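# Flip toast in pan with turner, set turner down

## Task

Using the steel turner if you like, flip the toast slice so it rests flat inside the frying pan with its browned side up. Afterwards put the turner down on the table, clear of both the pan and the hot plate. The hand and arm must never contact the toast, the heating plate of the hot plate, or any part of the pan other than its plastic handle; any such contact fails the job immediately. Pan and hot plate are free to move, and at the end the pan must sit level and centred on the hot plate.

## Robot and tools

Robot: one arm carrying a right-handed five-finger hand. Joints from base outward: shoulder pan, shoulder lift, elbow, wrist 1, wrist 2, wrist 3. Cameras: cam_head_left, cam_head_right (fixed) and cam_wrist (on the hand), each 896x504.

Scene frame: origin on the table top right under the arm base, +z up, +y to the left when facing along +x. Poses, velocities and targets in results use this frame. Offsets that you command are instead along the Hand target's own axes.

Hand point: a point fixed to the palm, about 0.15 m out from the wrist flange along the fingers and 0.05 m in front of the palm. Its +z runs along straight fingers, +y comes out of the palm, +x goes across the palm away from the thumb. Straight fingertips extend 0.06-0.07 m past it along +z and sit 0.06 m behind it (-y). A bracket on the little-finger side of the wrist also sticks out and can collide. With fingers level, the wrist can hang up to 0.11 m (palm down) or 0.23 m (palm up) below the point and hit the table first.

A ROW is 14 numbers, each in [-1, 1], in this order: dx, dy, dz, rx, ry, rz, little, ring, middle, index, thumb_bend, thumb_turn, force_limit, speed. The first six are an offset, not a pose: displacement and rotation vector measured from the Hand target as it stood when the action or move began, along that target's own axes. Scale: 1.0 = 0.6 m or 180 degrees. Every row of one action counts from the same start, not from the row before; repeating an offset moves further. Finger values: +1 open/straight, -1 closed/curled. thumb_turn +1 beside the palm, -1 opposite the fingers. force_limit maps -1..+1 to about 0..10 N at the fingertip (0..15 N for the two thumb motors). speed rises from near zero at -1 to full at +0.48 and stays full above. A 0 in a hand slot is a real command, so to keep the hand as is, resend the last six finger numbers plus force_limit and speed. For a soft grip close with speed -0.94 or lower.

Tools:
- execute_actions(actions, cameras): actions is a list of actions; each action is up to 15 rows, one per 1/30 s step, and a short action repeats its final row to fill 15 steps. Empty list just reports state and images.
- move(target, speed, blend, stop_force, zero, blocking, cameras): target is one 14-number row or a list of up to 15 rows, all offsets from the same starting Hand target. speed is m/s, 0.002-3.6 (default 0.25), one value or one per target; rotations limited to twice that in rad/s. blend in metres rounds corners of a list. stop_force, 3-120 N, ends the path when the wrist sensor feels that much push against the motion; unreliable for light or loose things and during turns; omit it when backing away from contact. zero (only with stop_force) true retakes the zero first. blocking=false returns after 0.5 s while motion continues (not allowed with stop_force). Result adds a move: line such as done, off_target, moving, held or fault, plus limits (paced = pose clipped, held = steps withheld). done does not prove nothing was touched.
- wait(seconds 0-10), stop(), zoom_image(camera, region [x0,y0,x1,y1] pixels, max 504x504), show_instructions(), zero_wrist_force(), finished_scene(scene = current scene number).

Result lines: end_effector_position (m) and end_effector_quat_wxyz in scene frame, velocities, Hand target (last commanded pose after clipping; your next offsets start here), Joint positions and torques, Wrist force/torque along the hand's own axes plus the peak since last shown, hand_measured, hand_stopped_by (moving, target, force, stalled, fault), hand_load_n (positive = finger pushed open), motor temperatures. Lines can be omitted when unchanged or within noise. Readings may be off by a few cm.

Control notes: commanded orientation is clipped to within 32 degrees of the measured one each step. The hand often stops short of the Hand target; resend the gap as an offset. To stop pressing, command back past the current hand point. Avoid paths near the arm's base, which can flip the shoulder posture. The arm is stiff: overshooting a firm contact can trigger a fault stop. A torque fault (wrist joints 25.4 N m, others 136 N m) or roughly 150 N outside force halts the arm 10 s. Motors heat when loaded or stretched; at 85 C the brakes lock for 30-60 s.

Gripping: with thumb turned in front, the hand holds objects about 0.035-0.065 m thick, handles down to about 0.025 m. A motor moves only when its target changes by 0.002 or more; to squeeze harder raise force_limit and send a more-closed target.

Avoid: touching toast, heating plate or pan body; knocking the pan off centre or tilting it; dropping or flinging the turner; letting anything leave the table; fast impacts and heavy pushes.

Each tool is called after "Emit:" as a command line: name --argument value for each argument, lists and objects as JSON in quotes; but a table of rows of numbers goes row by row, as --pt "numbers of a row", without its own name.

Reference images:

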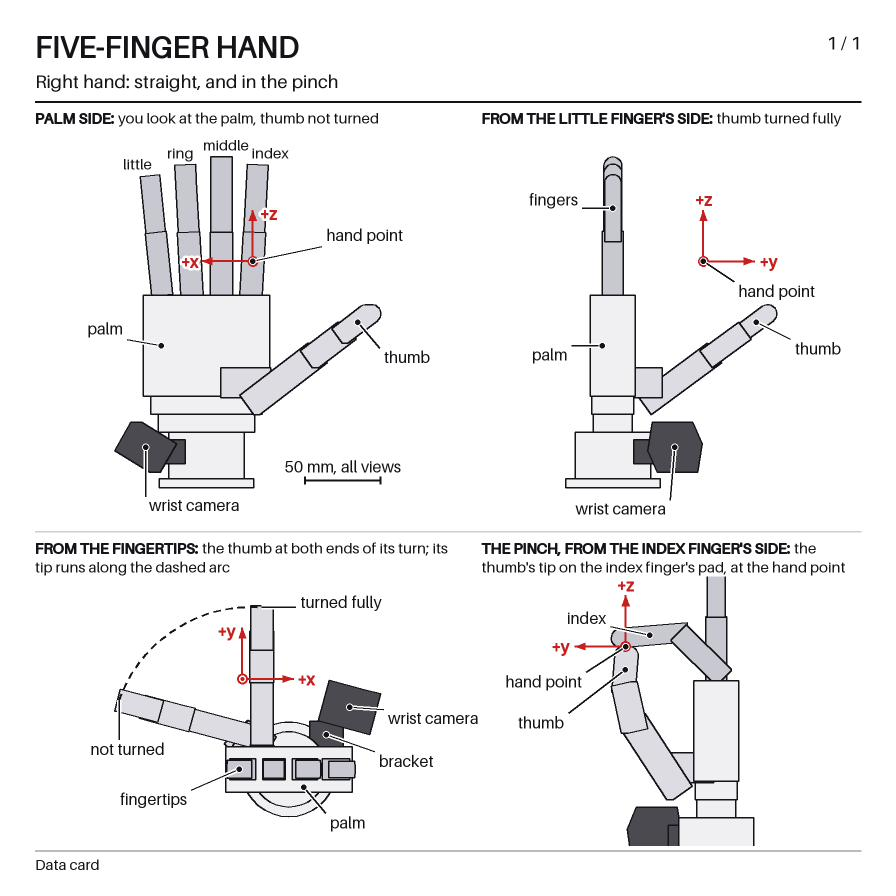

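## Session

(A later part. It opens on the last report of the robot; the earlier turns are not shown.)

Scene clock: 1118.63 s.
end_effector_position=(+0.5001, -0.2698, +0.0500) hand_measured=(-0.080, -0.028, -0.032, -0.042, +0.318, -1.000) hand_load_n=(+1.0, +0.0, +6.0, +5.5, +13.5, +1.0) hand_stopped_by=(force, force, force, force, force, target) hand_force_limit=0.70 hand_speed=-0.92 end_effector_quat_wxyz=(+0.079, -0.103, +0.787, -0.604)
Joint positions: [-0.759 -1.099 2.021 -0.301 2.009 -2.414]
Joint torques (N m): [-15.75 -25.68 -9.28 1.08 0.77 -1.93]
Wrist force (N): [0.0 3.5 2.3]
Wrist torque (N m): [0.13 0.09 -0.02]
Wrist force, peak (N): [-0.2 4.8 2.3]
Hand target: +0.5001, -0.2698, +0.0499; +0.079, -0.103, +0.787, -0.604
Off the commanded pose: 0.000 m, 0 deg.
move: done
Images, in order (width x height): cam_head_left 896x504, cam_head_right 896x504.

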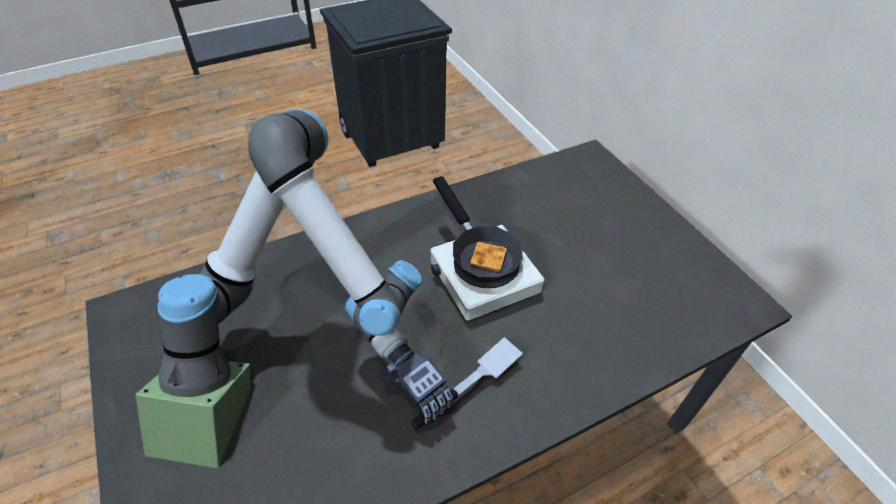

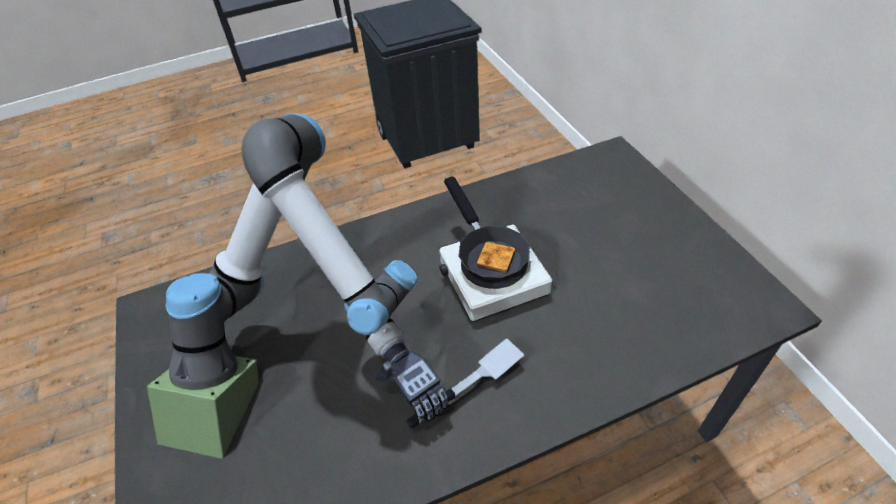

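Emit:
move --target '[0, 0.0322, 0.00863, 0, 0, 0, -0.35, -0.35, -0.35, -0.35, -0.2, -1, 0.7, -0.92]' --speed 0.04 --cameras '[]'

Emit:
move --target '[0, 0.02254, 0.00604, 0, 0, 0, -0.35, -0.35, -0.35, -0.35, -0.2, -1, 0.7, -0.92]' --speed 0.008 --stop_force 3 --cameras '["cam_head_left", "cam_head_right"]'

Emit:
zoom_image --camera "cam_head_left" --region '[390, 320, 540, 440]'

Scene clock: 1123.40 s.
end_effector_position=(+0.5002, -0.2698, +0.0298) hand_measured=(-0.080, -0.028, -0.032, -0.042, +0.318, -1.000) hand_load_n=(+1.0, +0.0, +6.0, +6.0, +13.5, +1.0) hand_stopped_by=(force, force, force, force, force, target) hand_force_limit=0.70 hand_speed=-0.92 end_effector_quat_wxyz=(+0.080, -0.103, +0.787, -0.604) end_effector_velocity=(+0.000, -0.001, +0.003) end_effector_angular_velocity=(+0.000, -0.001, +0.000)
Joint positions: [-0.733 -1.055 2.017 -0.334 2.029 -2.397]
Joint velocities: [-0.004 -0.005 0 0.003 -0.003 -0.002]
Joint torques (N m): [-22.56 -43.06 -11.58 2.03 0.48 -1.2]
Wrist force (N): [0.2 3.5 2.3]
Wrist torque (N m): [0.12 0.05 -0.03]
Wrist force, peak (N): [0.2 4.1 2.3]
Hand target: +0.5001, -0.2698, +0.0299; +0.079, -0.103, +0.787, -0.604
Off the commanded pose: 0.000 m, 0 deg.
move: done
No camera images: "cameras" was empty.

Scene clock: 1125.70 s.
end_effector_position=(+0.5001, -0.2698, +0.0193) hand_measured=(-0.080, -0.028, -0.032, -0.042, +0.318, -1.000) hand_load_n=(+0.0, +1.0, +6.5, +7.0, +10.5, +1.0) hand_stopped_by=(force, force, force, force, force, target) hand_force_limit=0.70 hand_speed=-0.92 end_effector_quat_wxyz=(+0.079, -0.103, +0.787, -0.604)
Joint positions: [-0.72 -1.031 2.013 -0.351 2.04 -2.389]
Joint torques (N m): [-22.58 -40.63 -3.13 2.78 -0.03 -2.27]
Wrist force (N): [0.3 0.3 1.1]
Wrist torque (N m): [0.05 0.09 0.14]
Wrist force, peak (N): [0.5 -4.9 -1.6]
Hand target: +0.5001, -0.2698, +0.0193; +0.079, -0.103, +0.787, -0.604 (not the last commanded pose)
Off the commanded pose: 0.003 m, 0 deg.
move: contact
Images, in order (width x height): cam_head_left 896x504, cam_head_right 896x504.

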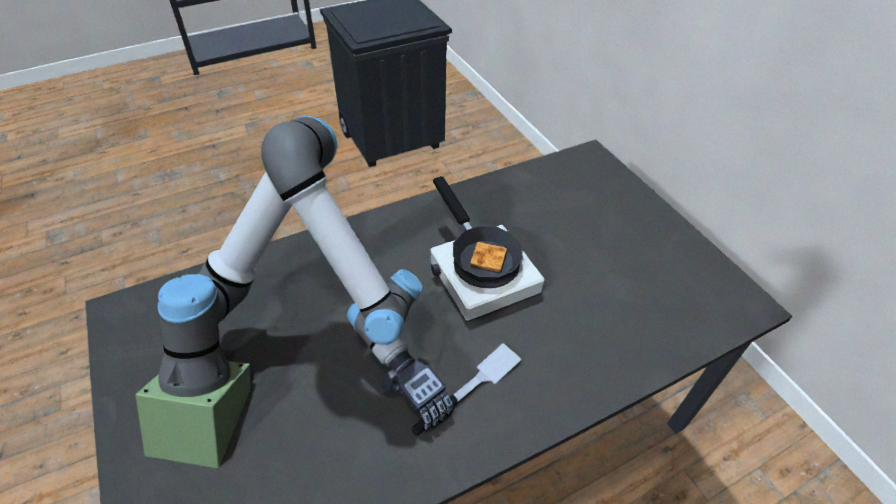

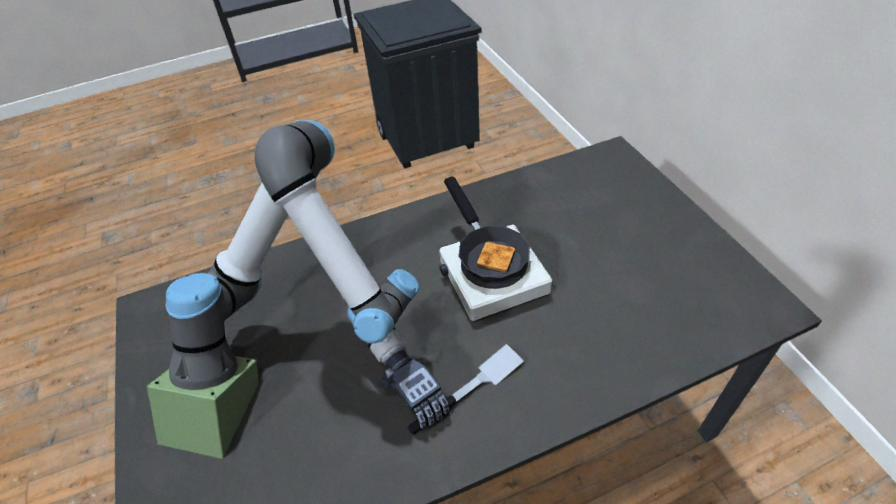

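Scaled by 3.360.

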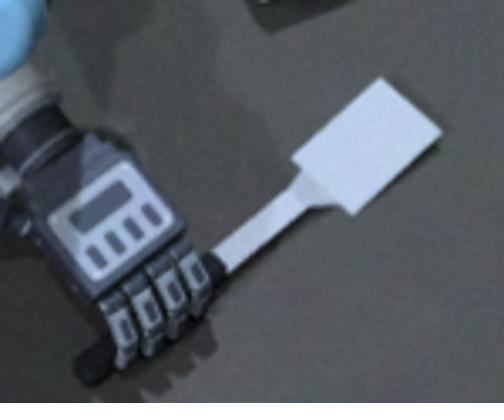

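Emit:
execute_actions --actions '[[[0, 0, 0, 0, 0, 0, 0.8, 0.8, 0.8, 0.8, -0.2, -1, 0.7, -0.5]], [[0, 0, 0, 0, 0, 0, 0.8, 0.8, 0.8, 0.8, -0.2, -1, 0.7, -0.5]]]' --cameras '["cam_head_left", "cam_head_right"]'

Emit:
zoom_image --camera "cam_head_left" --region '[390, 320, 540, 440]'

Scene clock: 1130.70 s.
end_effector_position=(+0.5001, -0.2698, +0.0193) hand_measured=(+0.800, +0.800, +0.800, +0.800, +0.314, -1.000) hand_load_n=(-0.5, +0.0, +0.0, +0.0, +0.0, +0.0) hand_stopped_by=(target, target, target, target, force, target) hand_force_limit=0.70 hand_speed=-0.50 end_effector_quat_wxyz=(+0.079, -0.103, +0.787, -0.604)
Joint positions: [-0.72 -1.031 2.013 -0.351 2.04 -2.389]
Joint torques (N m): [-21.73 -40.02 -4.56 1.88 2.04 -1.61]
Wrist force (N): [0.2 1.7 1.9]
Wrist torque (N m): [0.08 0.02 0.10]
Wrist force, peak (N): [0.1 2.2 2.1]
Hand target: +0.5001, -0.2698, +0.0193; +0.079, -0.103, +0.787, -0.604
Off the commanded pose: 0.000 m, 0 deg.
Step readings (end_effector_position):
0: (+0.5001, -0.2698, +0.0193)
1: (+0.5001, -0.2698, +0.0193)
2: (+0.5001, -0.2698, +0.0193)
4: (+0.5001, -0.2698, +0.0193)
8: (+0.5001, -0.2698, +0.0193)
15: (+0.5001, -0.2698, +0.0193)
16: (+0.5001, -0.2698, +0.0193)
17: (+0.5001, -0.2698, +0.0193)
19: (+0.5001, -0.2698, +0.0193)
23: (+0.5001, -0.2698, +0.0193)
30: (+0.5001, -0.2698, +0.0193)
Images, in order (width x height): cam_head_left 896x504, cam_head_right 896x504.

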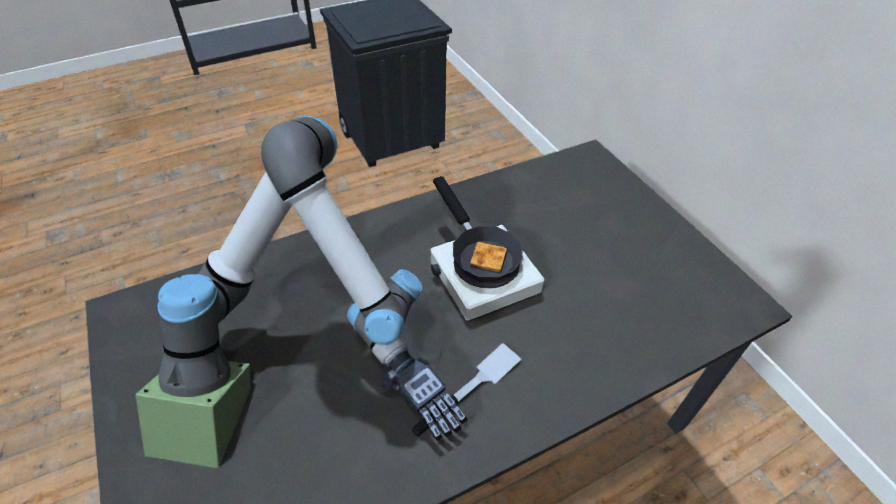

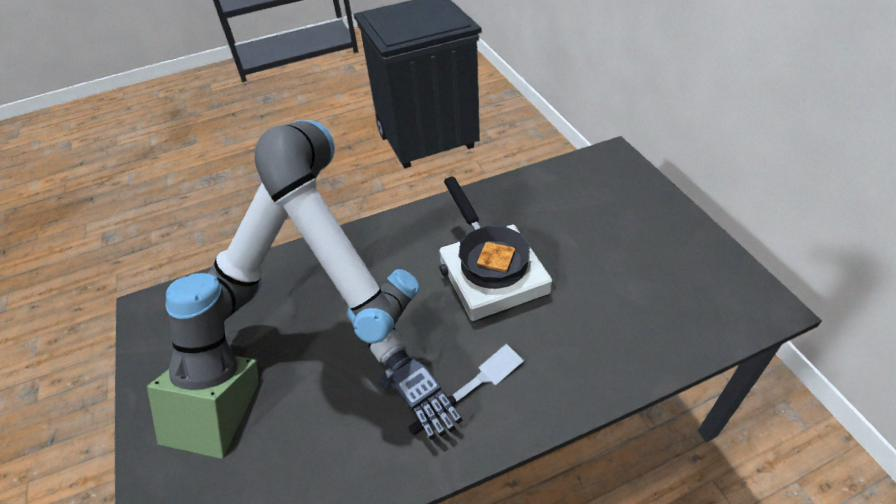

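Scaled by 3.360.

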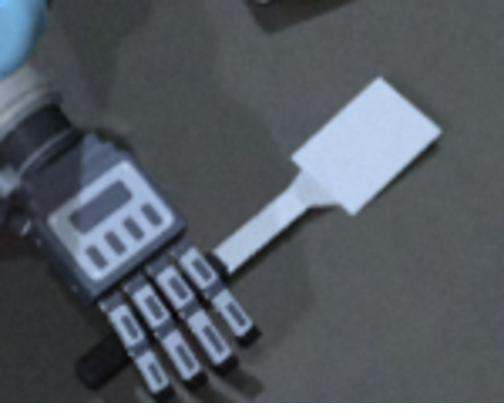

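Emit:
move --pt "0 0 -0.025 0 0 0 0.8 0.8 0.8 0.8 -0.2 -1 0.7 -0.5" --pt "0 -0.24 -0.0897 0 0 0 0.8 0.8 0.8 0.8 -0.2 -1 0.7 -0.5" --speed '[0.05, 0.15]' --cameras '["cam_head_left", "cam_head_right"]'

Emit:
zoom_image --camera "cam_head_left" --region '[390, 320, 540, 440]'

Emit:
zoom_image --camera "cam_head_right" --region '[435, 205, 565, 320]'

Emit:
zoom_image --camera "cam_head_left" --region '[425, 205, 555, 320]'

Scene clock: 1137.17 s.
end_effector_position=(+0.4963, -0.2556, +0.1723) hand_measured=(+0.800, +0.800, +0.800, +0.800, +0.314, -1.000) hand_load_n=(+0.0, +0.0, +0.0, +0.0, +0.0, +0.0) hand_stopped_by=(target, target, target, target, force, target) hand_force_limit=0.70 hand_speed=-0.50 end_effector_quat_wxyz=(+0.079, -0.103, +0.787, -0.604)
Joint positions: [-0.898 -1.362 2.005 -0.055 1.894 -2.499]
Joint torques (N m): [-18.08 -23.26 -11.19 0.84 1.06 1.72]
Wrist force (N): [-0.3 2.0 1.3]
Wrist torque (N m): [0.19 0.09 0.12]
Wrist force, peak (N): [0.0 3.2 1.9]
Hand target: +0.4962, -0.2556, +0.1723; +0.079, -0.103, +0.787, -0.604
Off the commanded pose: 0.000 m, 0 deg.
move: done
Images, in order (width x height): cam_head_left 896x504, cam_head_right 896x504.

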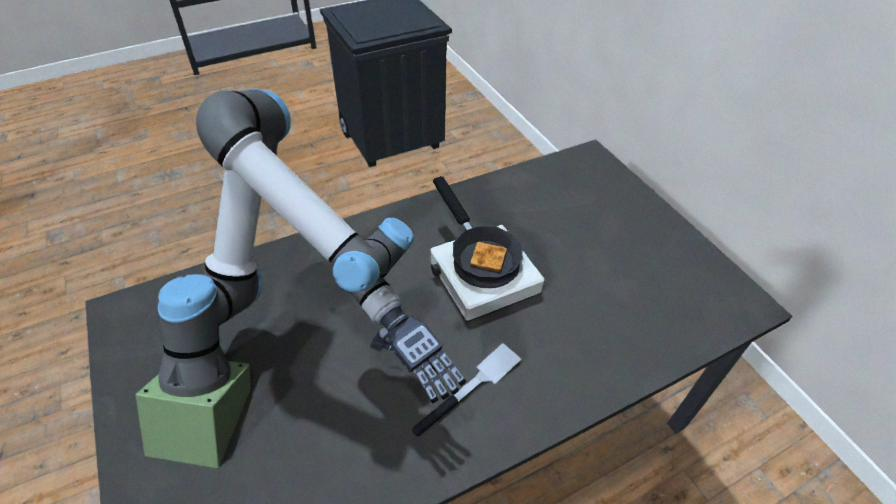

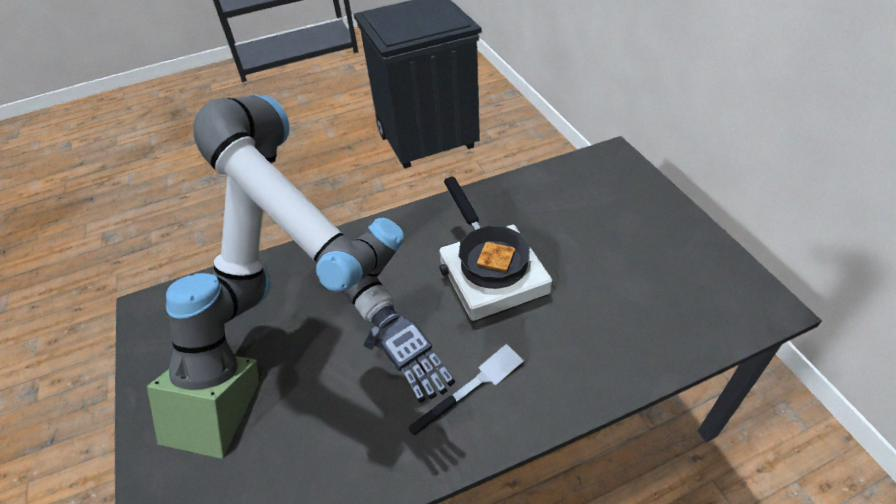

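Scaled by 3.360.

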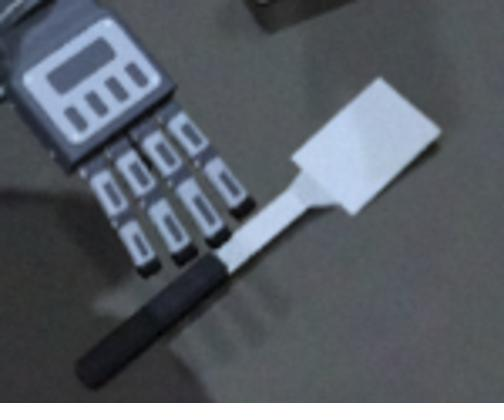

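Scaled by 3.877.

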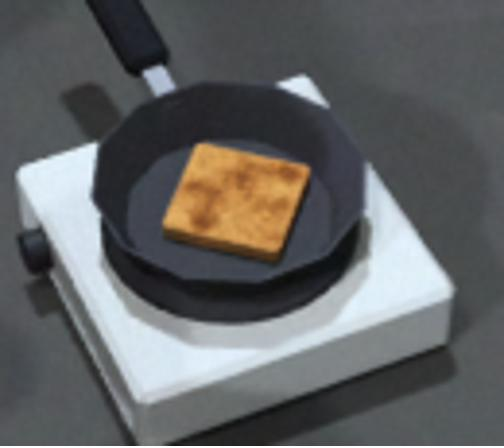

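Scaled by 3.877.

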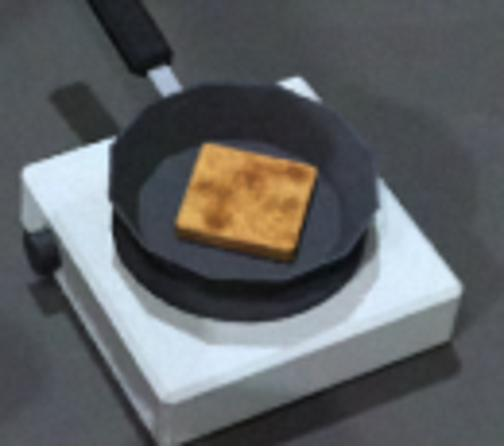

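Emit:
finished_scene --scene 2

The scene is finished: the task was done.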